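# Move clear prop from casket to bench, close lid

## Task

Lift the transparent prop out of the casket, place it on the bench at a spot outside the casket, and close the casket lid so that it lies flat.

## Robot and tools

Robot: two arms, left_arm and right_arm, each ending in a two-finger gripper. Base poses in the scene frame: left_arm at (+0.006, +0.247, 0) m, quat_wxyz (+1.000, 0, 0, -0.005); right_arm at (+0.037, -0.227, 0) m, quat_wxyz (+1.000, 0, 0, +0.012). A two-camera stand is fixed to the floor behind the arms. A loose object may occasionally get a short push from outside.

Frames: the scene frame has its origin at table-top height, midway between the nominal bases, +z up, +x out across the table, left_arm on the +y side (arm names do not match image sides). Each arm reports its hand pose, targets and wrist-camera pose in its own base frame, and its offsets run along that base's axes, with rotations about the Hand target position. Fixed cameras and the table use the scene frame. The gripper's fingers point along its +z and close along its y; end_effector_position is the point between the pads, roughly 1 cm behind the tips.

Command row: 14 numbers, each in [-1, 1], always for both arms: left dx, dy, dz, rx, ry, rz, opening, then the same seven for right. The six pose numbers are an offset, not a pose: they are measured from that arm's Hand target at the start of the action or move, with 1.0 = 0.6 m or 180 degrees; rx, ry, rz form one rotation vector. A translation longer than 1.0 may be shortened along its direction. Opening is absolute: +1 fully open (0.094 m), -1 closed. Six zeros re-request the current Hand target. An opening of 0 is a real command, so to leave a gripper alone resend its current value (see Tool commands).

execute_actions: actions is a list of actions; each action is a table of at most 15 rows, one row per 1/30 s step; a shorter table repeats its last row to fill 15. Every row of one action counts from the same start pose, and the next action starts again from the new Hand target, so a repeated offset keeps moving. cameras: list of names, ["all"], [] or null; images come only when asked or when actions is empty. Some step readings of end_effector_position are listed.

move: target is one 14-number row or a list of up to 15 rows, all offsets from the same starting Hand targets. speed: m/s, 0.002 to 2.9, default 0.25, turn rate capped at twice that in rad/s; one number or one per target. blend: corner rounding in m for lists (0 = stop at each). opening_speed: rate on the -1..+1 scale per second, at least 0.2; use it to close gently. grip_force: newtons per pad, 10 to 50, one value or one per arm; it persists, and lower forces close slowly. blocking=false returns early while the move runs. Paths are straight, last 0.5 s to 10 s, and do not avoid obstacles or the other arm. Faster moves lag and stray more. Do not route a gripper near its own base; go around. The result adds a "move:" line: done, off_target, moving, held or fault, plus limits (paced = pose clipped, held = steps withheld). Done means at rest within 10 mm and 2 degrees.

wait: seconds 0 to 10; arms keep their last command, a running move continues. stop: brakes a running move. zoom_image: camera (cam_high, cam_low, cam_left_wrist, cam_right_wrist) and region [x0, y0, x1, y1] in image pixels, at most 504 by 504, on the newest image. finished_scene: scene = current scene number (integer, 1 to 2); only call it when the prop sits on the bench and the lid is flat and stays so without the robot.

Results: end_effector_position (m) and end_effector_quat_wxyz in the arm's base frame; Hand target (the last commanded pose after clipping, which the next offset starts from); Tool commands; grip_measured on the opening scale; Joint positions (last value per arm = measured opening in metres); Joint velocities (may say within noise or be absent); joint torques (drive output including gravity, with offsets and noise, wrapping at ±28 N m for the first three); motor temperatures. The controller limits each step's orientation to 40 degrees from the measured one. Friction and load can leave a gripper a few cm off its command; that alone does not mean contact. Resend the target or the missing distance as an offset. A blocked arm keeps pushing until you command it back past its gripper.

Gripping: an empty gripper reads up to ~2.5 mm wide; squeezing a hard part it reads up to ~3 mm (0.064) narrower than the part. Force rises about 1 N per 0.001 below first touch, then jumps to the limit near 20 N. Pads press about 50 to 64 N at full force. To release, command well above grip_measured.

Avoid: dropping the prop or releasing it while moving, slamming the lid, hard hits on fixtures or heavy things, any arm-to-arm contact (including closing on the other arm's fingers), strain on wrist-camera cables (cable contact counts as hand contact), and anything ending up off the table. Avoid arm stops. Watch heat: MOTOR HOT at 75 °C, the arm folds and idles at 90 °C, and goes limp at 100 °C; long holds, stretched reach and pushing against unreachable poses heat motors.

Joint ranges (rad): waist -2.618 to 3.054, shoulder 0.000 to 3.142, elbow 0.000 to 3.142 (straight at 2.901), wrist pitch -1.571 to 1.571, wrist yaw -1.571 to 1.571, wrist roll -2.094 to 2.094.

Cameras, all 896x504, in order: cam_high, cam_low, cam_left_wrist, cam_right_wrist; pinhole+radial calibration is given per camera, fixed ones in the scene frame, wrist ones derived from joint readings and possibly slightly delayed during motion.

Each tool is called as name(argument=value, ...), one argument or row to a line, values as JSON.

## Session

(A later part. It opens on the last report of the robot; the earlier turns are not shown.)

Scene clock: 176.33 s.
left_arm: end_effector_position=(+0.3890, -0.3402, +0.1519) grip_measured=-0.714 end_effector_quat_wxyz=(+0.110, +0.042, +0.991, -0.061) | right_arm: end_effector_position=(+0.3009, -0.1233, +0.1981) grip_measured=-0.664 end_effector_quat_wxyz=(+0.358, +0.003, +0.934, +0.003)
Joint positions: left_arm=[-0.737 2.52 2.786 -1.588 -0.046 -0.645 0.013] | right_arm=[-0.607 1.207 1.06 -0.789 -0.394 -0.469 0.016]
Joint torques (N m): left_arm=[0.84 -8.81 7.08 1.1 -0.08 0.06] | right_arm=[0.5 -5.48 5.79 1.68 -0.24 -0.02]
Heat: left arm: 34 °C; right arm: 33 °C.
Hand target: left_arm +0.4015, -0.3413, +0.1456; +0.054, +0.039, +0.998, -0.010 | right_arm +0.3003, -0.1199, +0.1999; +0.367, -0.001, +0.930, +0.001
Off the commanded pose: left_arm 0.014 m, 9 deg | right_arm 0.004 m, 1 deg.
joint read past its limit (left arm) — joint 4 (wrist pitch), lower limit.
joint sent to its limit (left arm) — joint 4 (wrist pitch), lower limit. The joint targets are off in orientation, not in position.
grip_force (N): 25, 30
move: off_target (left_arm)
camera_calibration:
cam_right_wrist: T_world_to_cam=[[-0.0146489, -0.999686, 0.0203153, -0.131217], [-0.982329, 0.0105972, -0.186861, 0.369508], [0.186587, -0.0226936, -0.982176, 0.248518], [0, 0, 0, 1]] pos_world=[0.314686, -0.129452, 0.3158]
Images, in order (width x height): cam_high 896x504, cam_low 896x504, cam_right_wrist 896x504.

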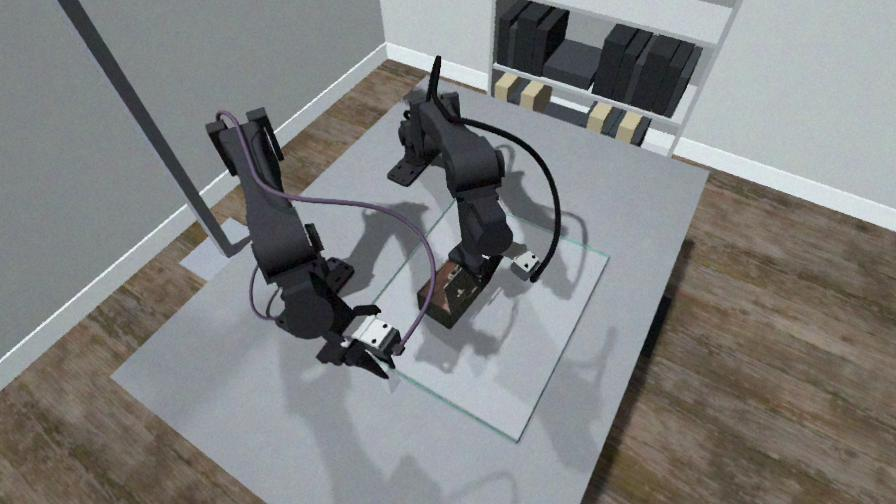

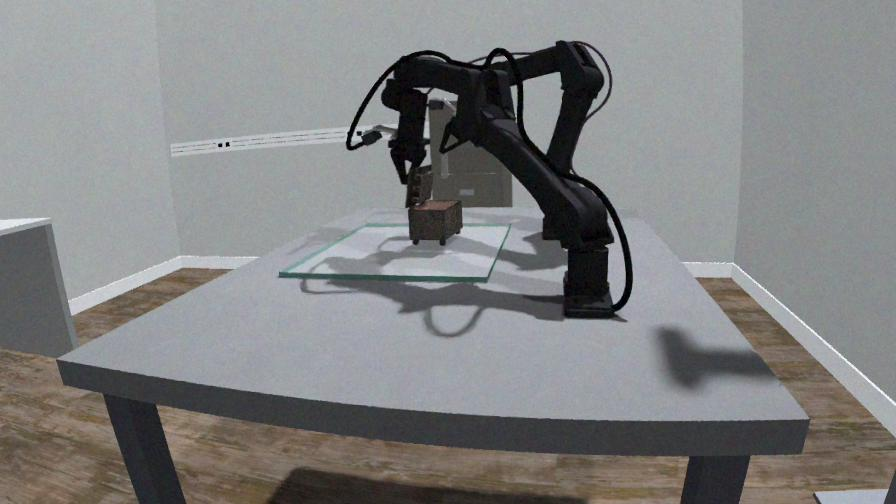

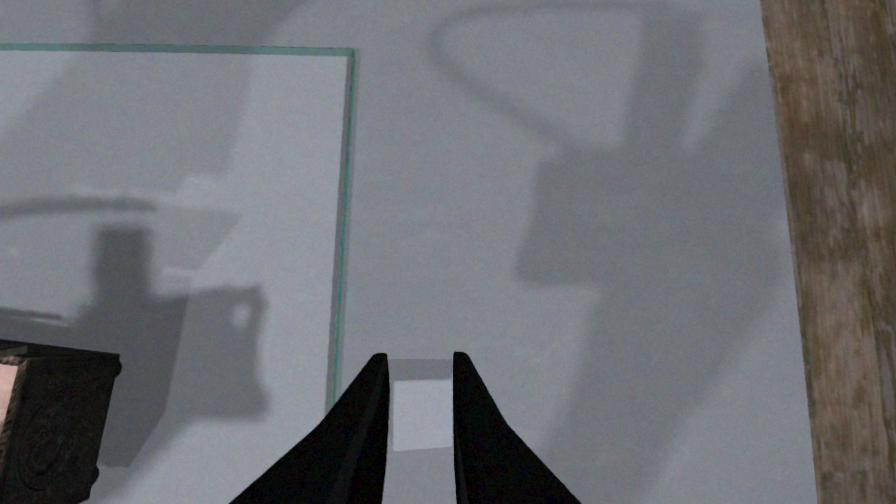

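move(
  target=[
    [-0.079,0.005,0.029,0,-0.03,0,-1,0,0,-0.1,0,0,0,-1],
    [-0.119,0.0075,0.0123,0,-0.06,0,-1,0,0,-0.185,0,0,0,-1],
  ],
  speed=0.07,
  blend=[0.015,0],
  cameras=["cam_low","cam_left_wrist","cam_right_wrist"],
)

zoom_image(
  camera="cam_low",
  region=[370, 100, 530, 260],
)

Scene clock: 195.77 s.
left_arm: end_effector_position=(+0.3249, -0.3341, +0.1322) grip_measured=-0.714 end_effector_quat_wxyz=(+0.112, +0.046, +0.993, +0.012) | right_arm: end_effector_position=(+0.3005, -0.1235, +0.0950) grip_measured=-0.664 end_effector_quat_wxyz=(+0.368, +0.001, +0.930, -0.005)
Joint positions: left_arm=[-0.871 2.244 2.213 -1.404 -0.18 -0.765 0.013] | right_arm=[-0.607 1.242 0.651 -0.317 -0.392 -0.468 0.016]
Joint torques (N m): left_arm=[-0.55 -13.85 4.08 1.04 -0.37 -0.13] | right_arm=[0.49 -3.23 5.81 1.72 -0.23 -0.01]
Motor temperatures (°C): left_arm=[28 33 34 30 26 25 30] | right_arm=[28 29 33 30 29 30 27]
Heat: left arm: 34 °C; right arm: 33 °C.
Hand target: left_arm +0.3302, -0.3368, +0.1529; +0.148, +0.040, +0.988, -0.006 | right_arm +0.3003, -0.1199, +0.0889; +0.367, -0.001, +0.930, +0.001
Off the commanded pose: left_arm 0.022 m, 5 deg | right_arm 0.007 m, 1 deg.
grip_force (N): 25, 30
move: off_target (left_arm)
camera_calibration:
cam_left_wrist: T_world_to_cam=[[-0.0504078, -0.998727, -0.00195126, -0.324148], [-0.955372, 0.04765, 0.291537, 0.321066], [-0.291073, 0.0165599, -0.956558, 0.337931], [0, 0, 0, 1]] pos_world=[0.388761, -0.344631, 0.229016]
cam_right_wrist: T_world_to_cam=[[-0.0171797, -0.999167, 0.0370158, -0.130142], [-0.977927, 0.00908095, -0.208751, 0.350389], [0.208241, -0.039785, -0.977268, 0.138201], [0, 0, 0, 1]] pos_world=[0.31164, -0.127717, 0.213021]
Images, in order (width x height): cam_low 896x504, cam_left_wrist 896x504, cam_right_wrist 896x504.

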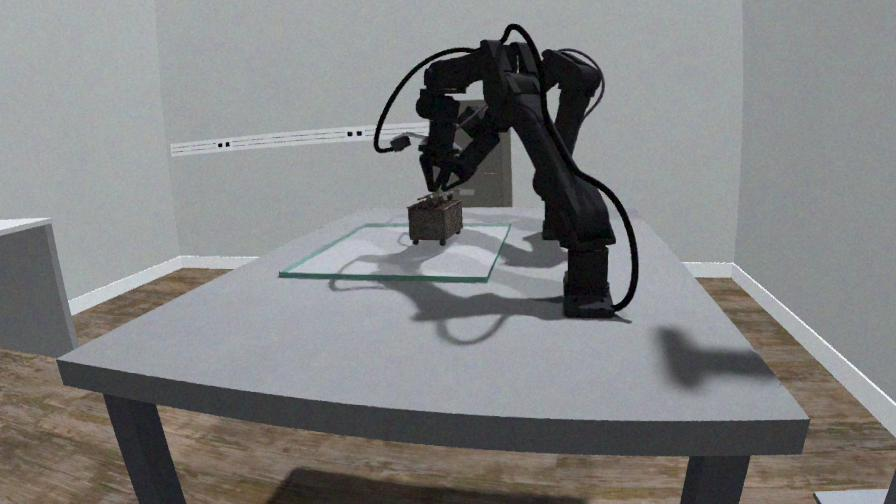

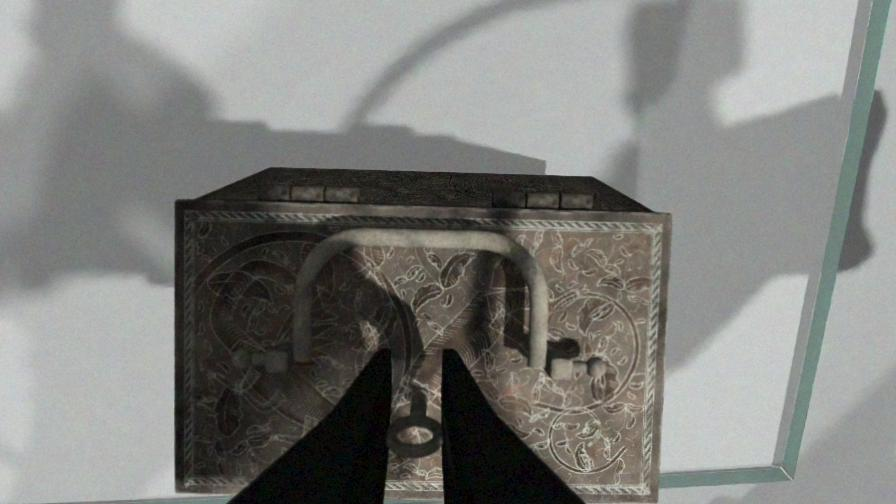

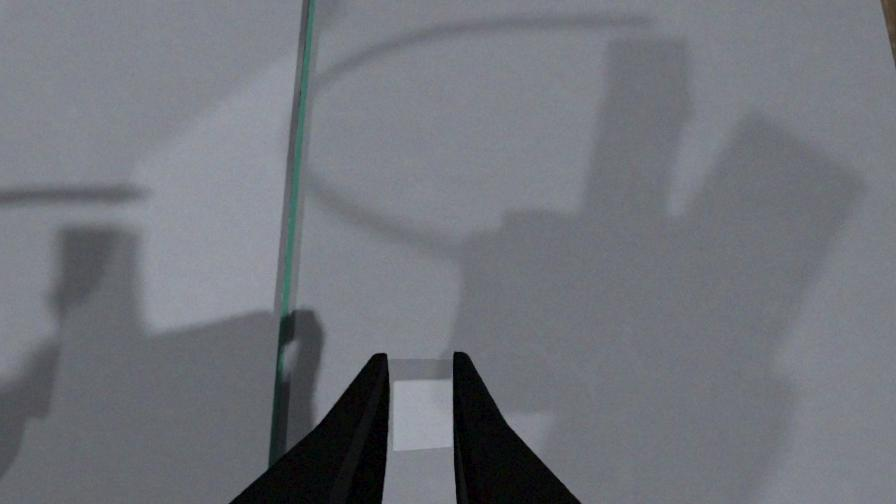

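Scaled by 3.150 from the camera's 896x504 image, which has a finer 1280x720 frame.

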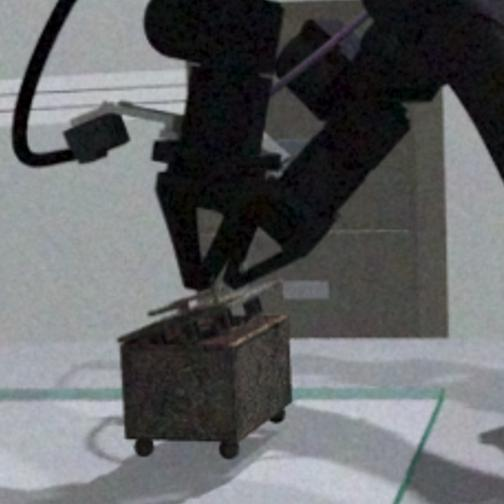

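move(
  target=[-0.034,0.002,-0.05,0,-0.02,0,-1,0,0,-0.042,0,0,0,-1],
  speed=0.03,
  cameras=["cam_low","cam_left_wrist","cam_right_wrist"],
)

zoom_image(
  camera="cam_low",
  region=[370, 100, 530, 260],
)

Scene clock: 205.00 s.
left_arm: end_effector_position=(+0.3137, -0.3347, +0.1177) grip_measured=-0.714 end_effector_quat_wxyz=(+0.170, +0.043, +0.984, +0.001) | right_arm: end_effector_position=(+0.3038, -0.1255, +0.0749) grip_measured=-0.664 end_effector_quat_wxyz=(+0.376, +0.000, +0.926, -0.010)
Joint positions: left_arm=[-0.922 2.088 1.88 -1.142 -0.263 -0.806 0.013] | right_arm=[-0.607 1.289 0.582 -0.181 -0.393 -0.466 0.016]
Joint torques (N m): left_arm=[-0.9 -11.15 3.6 0.99 -0.2 -0.16] | right_arm=[0.43 -2.93 5.14 1.68 -0.22 -0.03]
Heat: left arm: 36 °C; right arm: 33 °C.
Hand target: left_arm +0.3097, -0.3356, +0.1229; +0.179, +0.040, +0.983, -0.005 | right_arm +0.3003, -0.1199, +0.0636; +0.367, -0.001, +0.930, +0.001
Off the commanded pose: left_arm 0.007 m, 1 deg | right_arm 0.013 m, 2 deg.
grip_force (N): 25, 30
move: off_target (right_arm)
camera_calibration:
cam_left_wrist: T_world_to_cam=[[-0.0484241, -0.998649, 0.0188476, -0.328438], [-0.982912, 0.0509991, 0.176873, 0.337939], [-0.177595, -0.00996062, -0.984053, 0.279564], [0, 0, 0, 1]] pos_world=[0.365909, -0.342444, 0.221524]
cam_right_wrist: T_world_to_cam=[[-0.0185056, -0.998747, 0.046507, -0.131628], [-0.974294, 0.00756807, -0.225155, 0.349319], [0.224521, -0.0494781, -0.973212, 0.111345], [0, 0, 0, 1]] pos_world=[0.312904, -0.128597, 0.193135]
Images, in order (width x height): cam_low 896x504, cam_left_wrist 896x504, cam_right_wrist 896x504.

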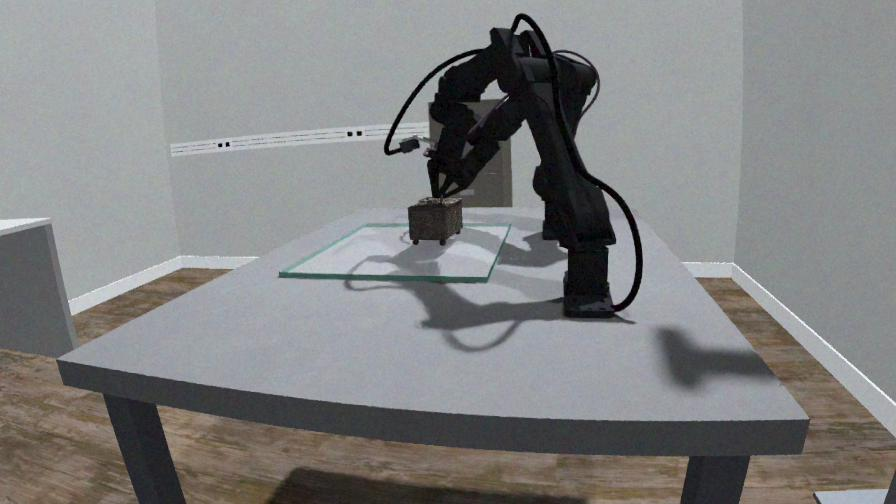

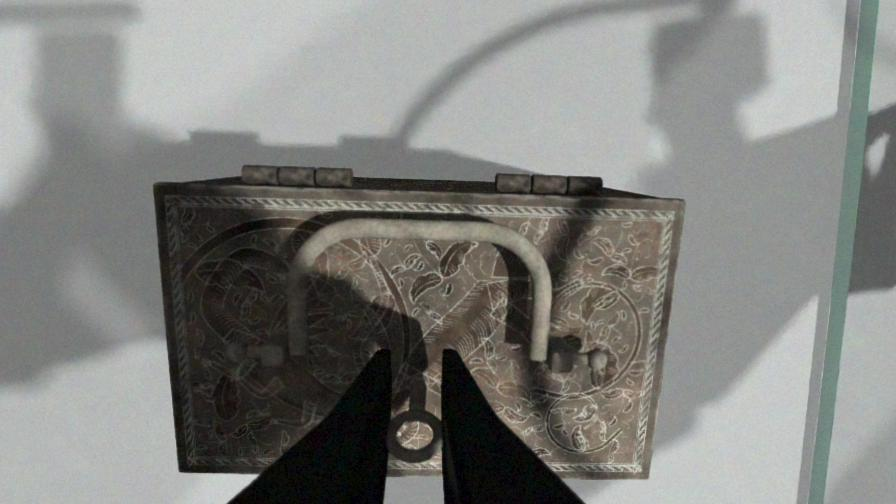

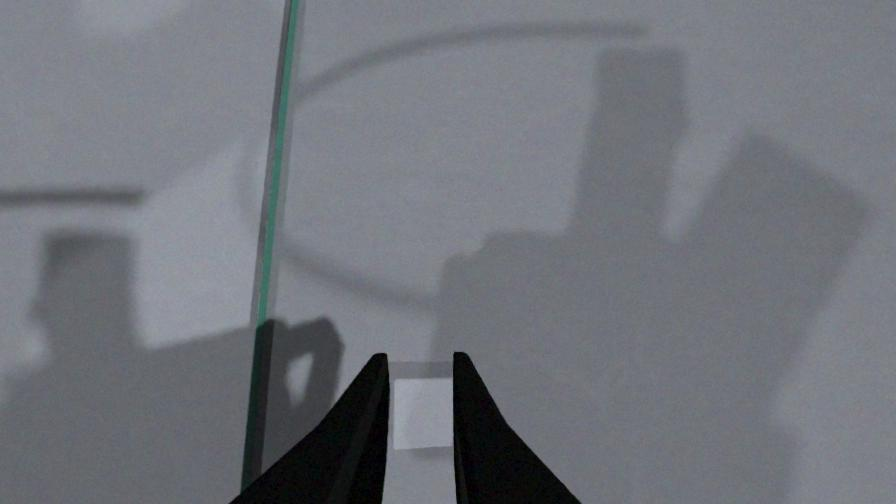

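Scaled by 3.150 from the camera's 896x504 image, which has a finer 1280x720 frame.

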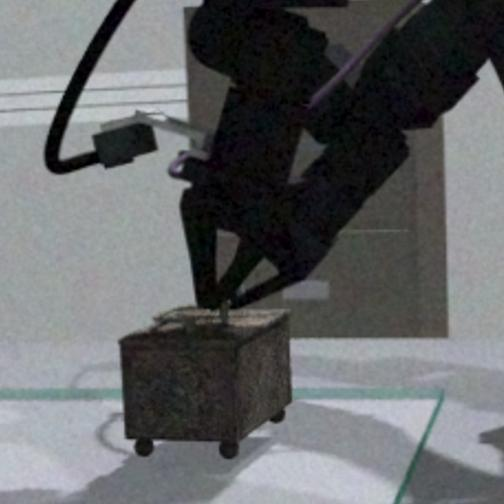

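move(
  target=[
    [-0.004,0,-0.02,0,0,0,-1,0.004,-0.005,0.01,0,0,0,-1],
    [-0.004,0,-0.02,0,0,0,-1,0.004,-0.005,0.01,0,0,0,-0.3],
    [-0.004,0,-0.02,0,0,0,-1,0.004,-0.005,0.01,0,0,0,0.1],
  ],
  speed=0.04,
  opening_speed=0.35,
  cameras=["cam_low","cam_right_wrist","cam_left_wrist"],
)

zoom_image(
  camera="cam_low",
  region=[370, 100, 530, 260],
)

Scene clock: 218.87 s.
left_arm: end_effector_position=(+0.3136, -0.3348, +0.1171) grip_measured=-0.714 end_effector_quat_wxyz=(+0.183, +0.041, +0.982, -0.005) | right_arm: end_effector_position=(+0.3035, -0.1254, +0.0728) grip_measured=+0.098 end_effector_quat_wxyz=(+0.374, +0.000, +0.928, -0.008)
Joint positions: left_arm=[-0.928 2.062 1.83 -1.093 -0.276 -0.811 0.013] | right_arm=[-0.607 1.295 0.582 -0.181 -0.393 -0.466 0.052]
Joint torques (N m): left_arm=[-0.84 -9.44 3.14 1.06 -0.1 -0.15] | right_arm=[0.03 -3.23 7.54 1.39 -0.25 -0.07]
Heat: left arm: 36 °C; right arm: 34 °C.
Hand target: left_arm +0.3074, -0.3355, +0.1110; +0.179, +0.040, +0.983, -0.005 | right_arm +0.3027, -0.1229, +0.0697; +0.367, -0.001, +0.930, +0.001
Off the commanded pose: left_arm 0.009 m, 0 deg | right_arm 0.004 m, 1 deg.
grip_force (N): 25, 30
move: done
camera_calibration:
cam_left_wrist: T_world_to_cam=[[-0.0470881, -0.998397, 0.0314071, -0.330384], [-0.987107, 0.0513248, 0.151607, 0.342339], [-0.152976, -0.0238633, -0.987942, 0.267043], [0, 0, 0, 1]] pos_world=[0.36322, -0.341052, 0.222299]
cam_right_wrist: T_world_to_cam=[[-0.0182682, -0.998925, 0.0426105, -0.131183], [-0.975549, 0.00847261, -0.219617, 0.348701], [0.21902, -0.0455807, -0.974655, 0.111691], [0, 0, 0, 1]] pos_world=[0.313316, -0.128906, 0.19103]
Images, in order (width x height): cam_low 896x504, cam_left_wrist 896x504, cam_right_wrist 896x504.

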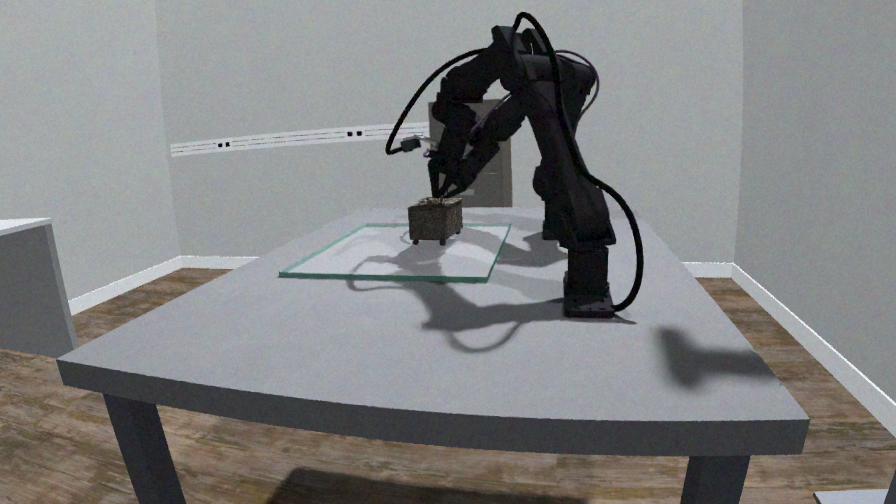

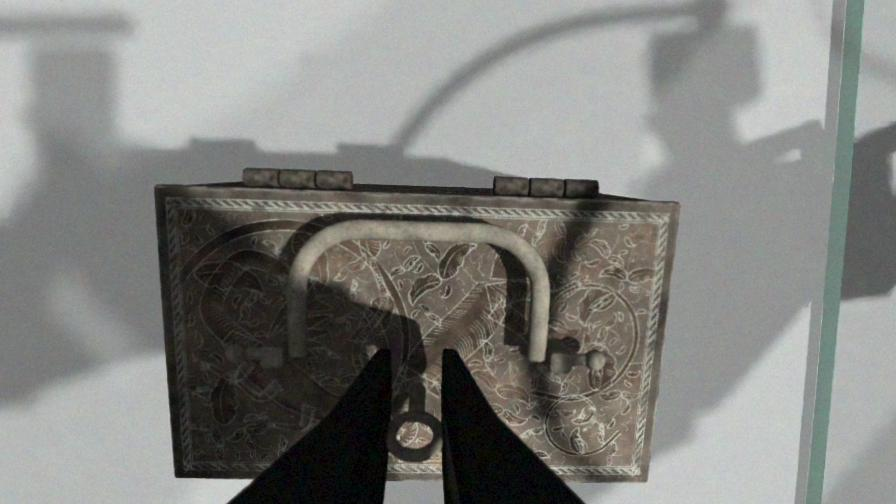

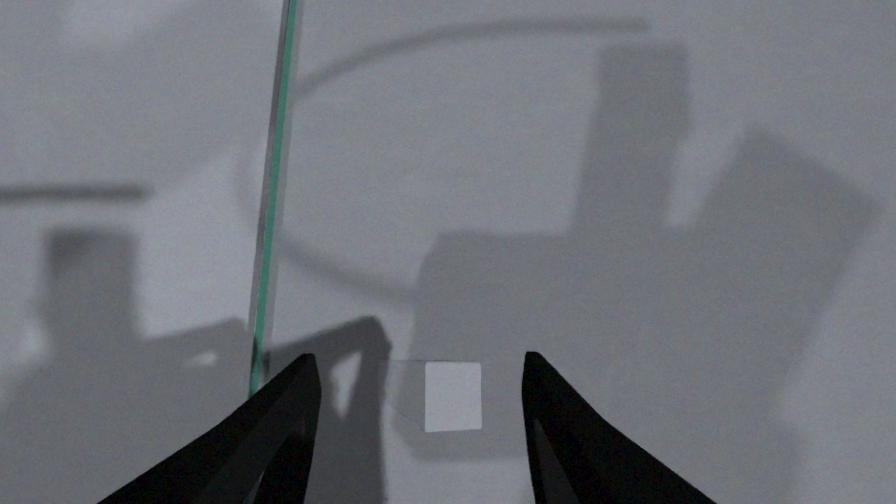

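Scaled by 3.150 from the camera's 896x504 image, which has a finer 1280x720 frame.

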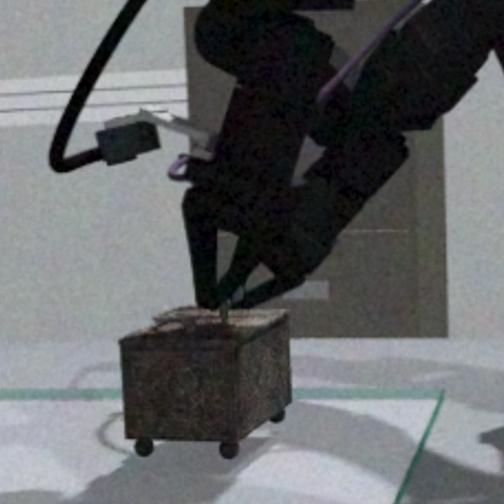

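Prop stands; lid closed. Release both and retreat.

move(
  target=[
    [0.01,0,0.012,0,0,0,-1,-0.06,0,0.17,0,0,0,0.1],
    [0.01,0,0.012,0,0,0,-0.3,-0.06,0,0.17,0,0,0,0.1],
    [0.01,0,0.12,0,0,0,-0.3,-0.06,0,0.17,0,0,0,0.1],
  ],
  speed=[0.12,0.12,0.12],
  opening_speed=0.5,
  cameras=["cam_low","cam_right_wrist","cam_left_wrist"],
)

zoom_image(
  camera="cam_low",
  region=[370, 100, 530, 260],
)

Scene clock: 228.87 s.
left_arm: end_effector_position=(+0.3113, -0.3338, +0.1875) grip_measured=-0.302 end_effector_quat_wxyz=(+0.183, +0.040, +0.982, -0.011) | right_arm: end_effector_position=(+0.2657, -0.1239, +0.1594) grip_measured=+0.098 end_effector_quat_wxyz=(+0.356, +0.005, +0.934, +0.000)
Joint positions: left_arm=[-0.928 2.093 2.16 -1.381 -0.269 -0.811 0.033] | right_arm=[-0.708 1.096 0.851 -0.729 -0.445 -0.557 0.052]
Joint torques (N m): left_arm=[0.01 -7.05 7.12 0.75 -0.13 -0.05] | right_arm=[-0.61 -3.66 10.09 1.21 -0.41 -0.12]
Heat: left arm: 36 °C; right arm: 35 °C.
Hand target: left_arm +0.3134, -0.3355, +0.1828; +0.179, +0.040, +0.983, -0.004 | right_arm +0.2667, -0.1229, +0.1717; +0.367, -0.001, +0.930, +0.001
Off the commanded pose: left_arm 0.005 m, 1 deg | right_arm 0.012 m, 2 deg.
grip_force (N): 25, 30
move: off_target (right_arm)
camera_calibration:
cam_left_wrist: T_world_to_cam=[[-0.0489229, -0.997854, 0.0435155, -0.333114], [-0.987065, 0.0549616, 0.150602, 0.330693], [-0.152671, -0.0355848, -0.987636, 0.332103], [0, 0, 0, 1]] pos_world=[0.360821, -0.338757, 0.292689]
cam_right_wrist: T_world_to_cam=[[-0.0205601, -0.999506, 0.0237505, -0.130611], [-0.983121, 0.015892, -0.182265, 0.327839], [0.181798, -0.027097, -0.982963, 0.217953], [0, 0, 0, 1]] pos_world=[0.279996, -0.129851, 0.277096]
Images, in order (width x height): cam_low 896x504, cam_left_wrist 896x504, cam_right_wrist 896x504.

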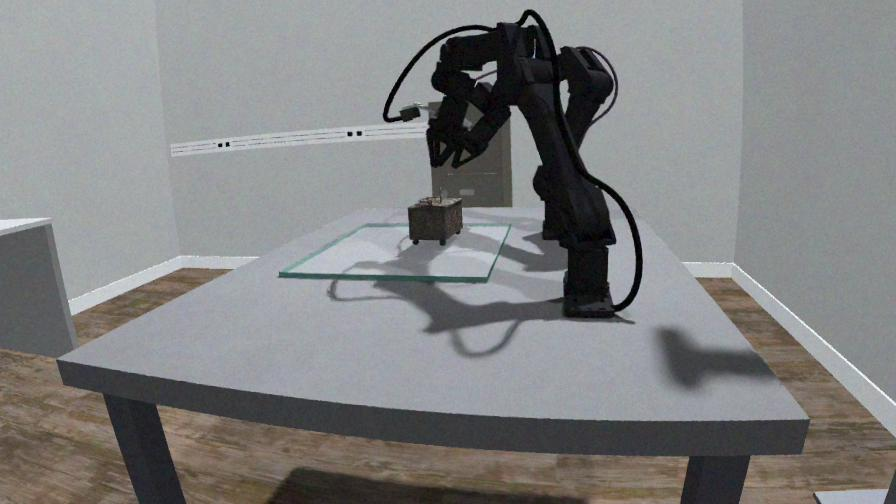

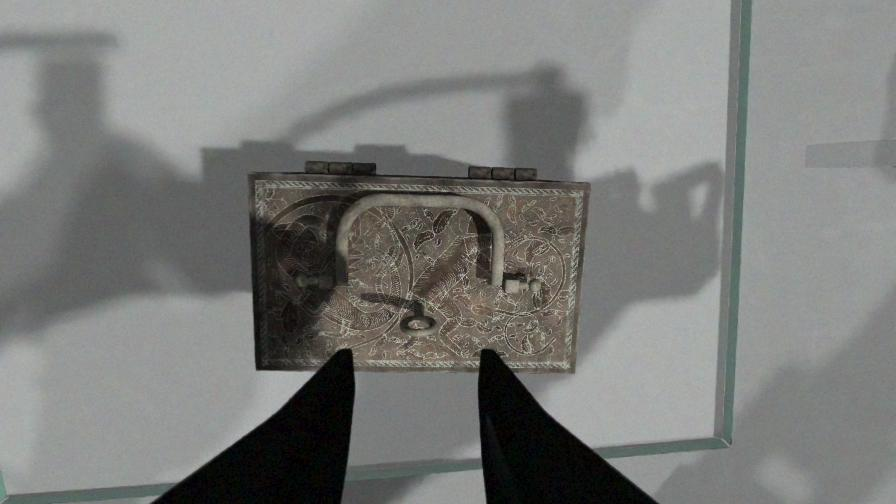

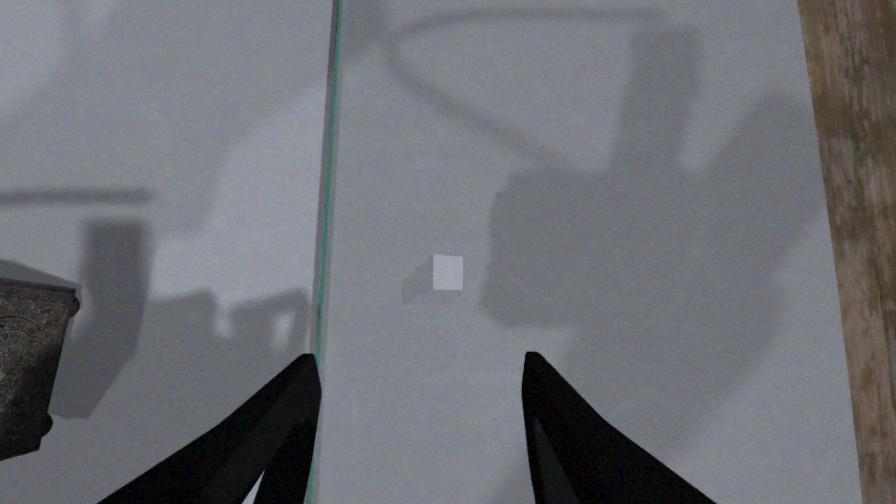

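Scaled by 3.150 from the camera's 896x504 image, which has a finer 1280x720 frame.

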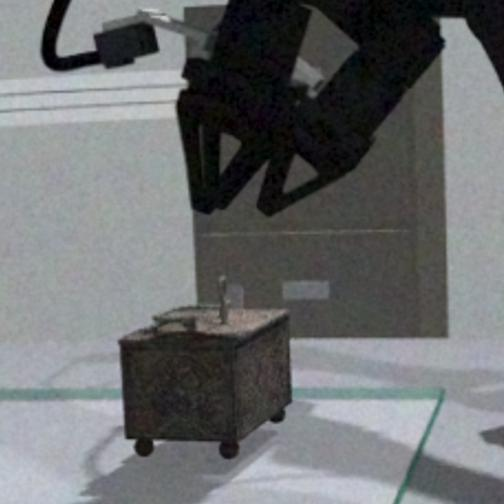

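finished_scene(
  scene=2,
)

The scene is finished: the task was done.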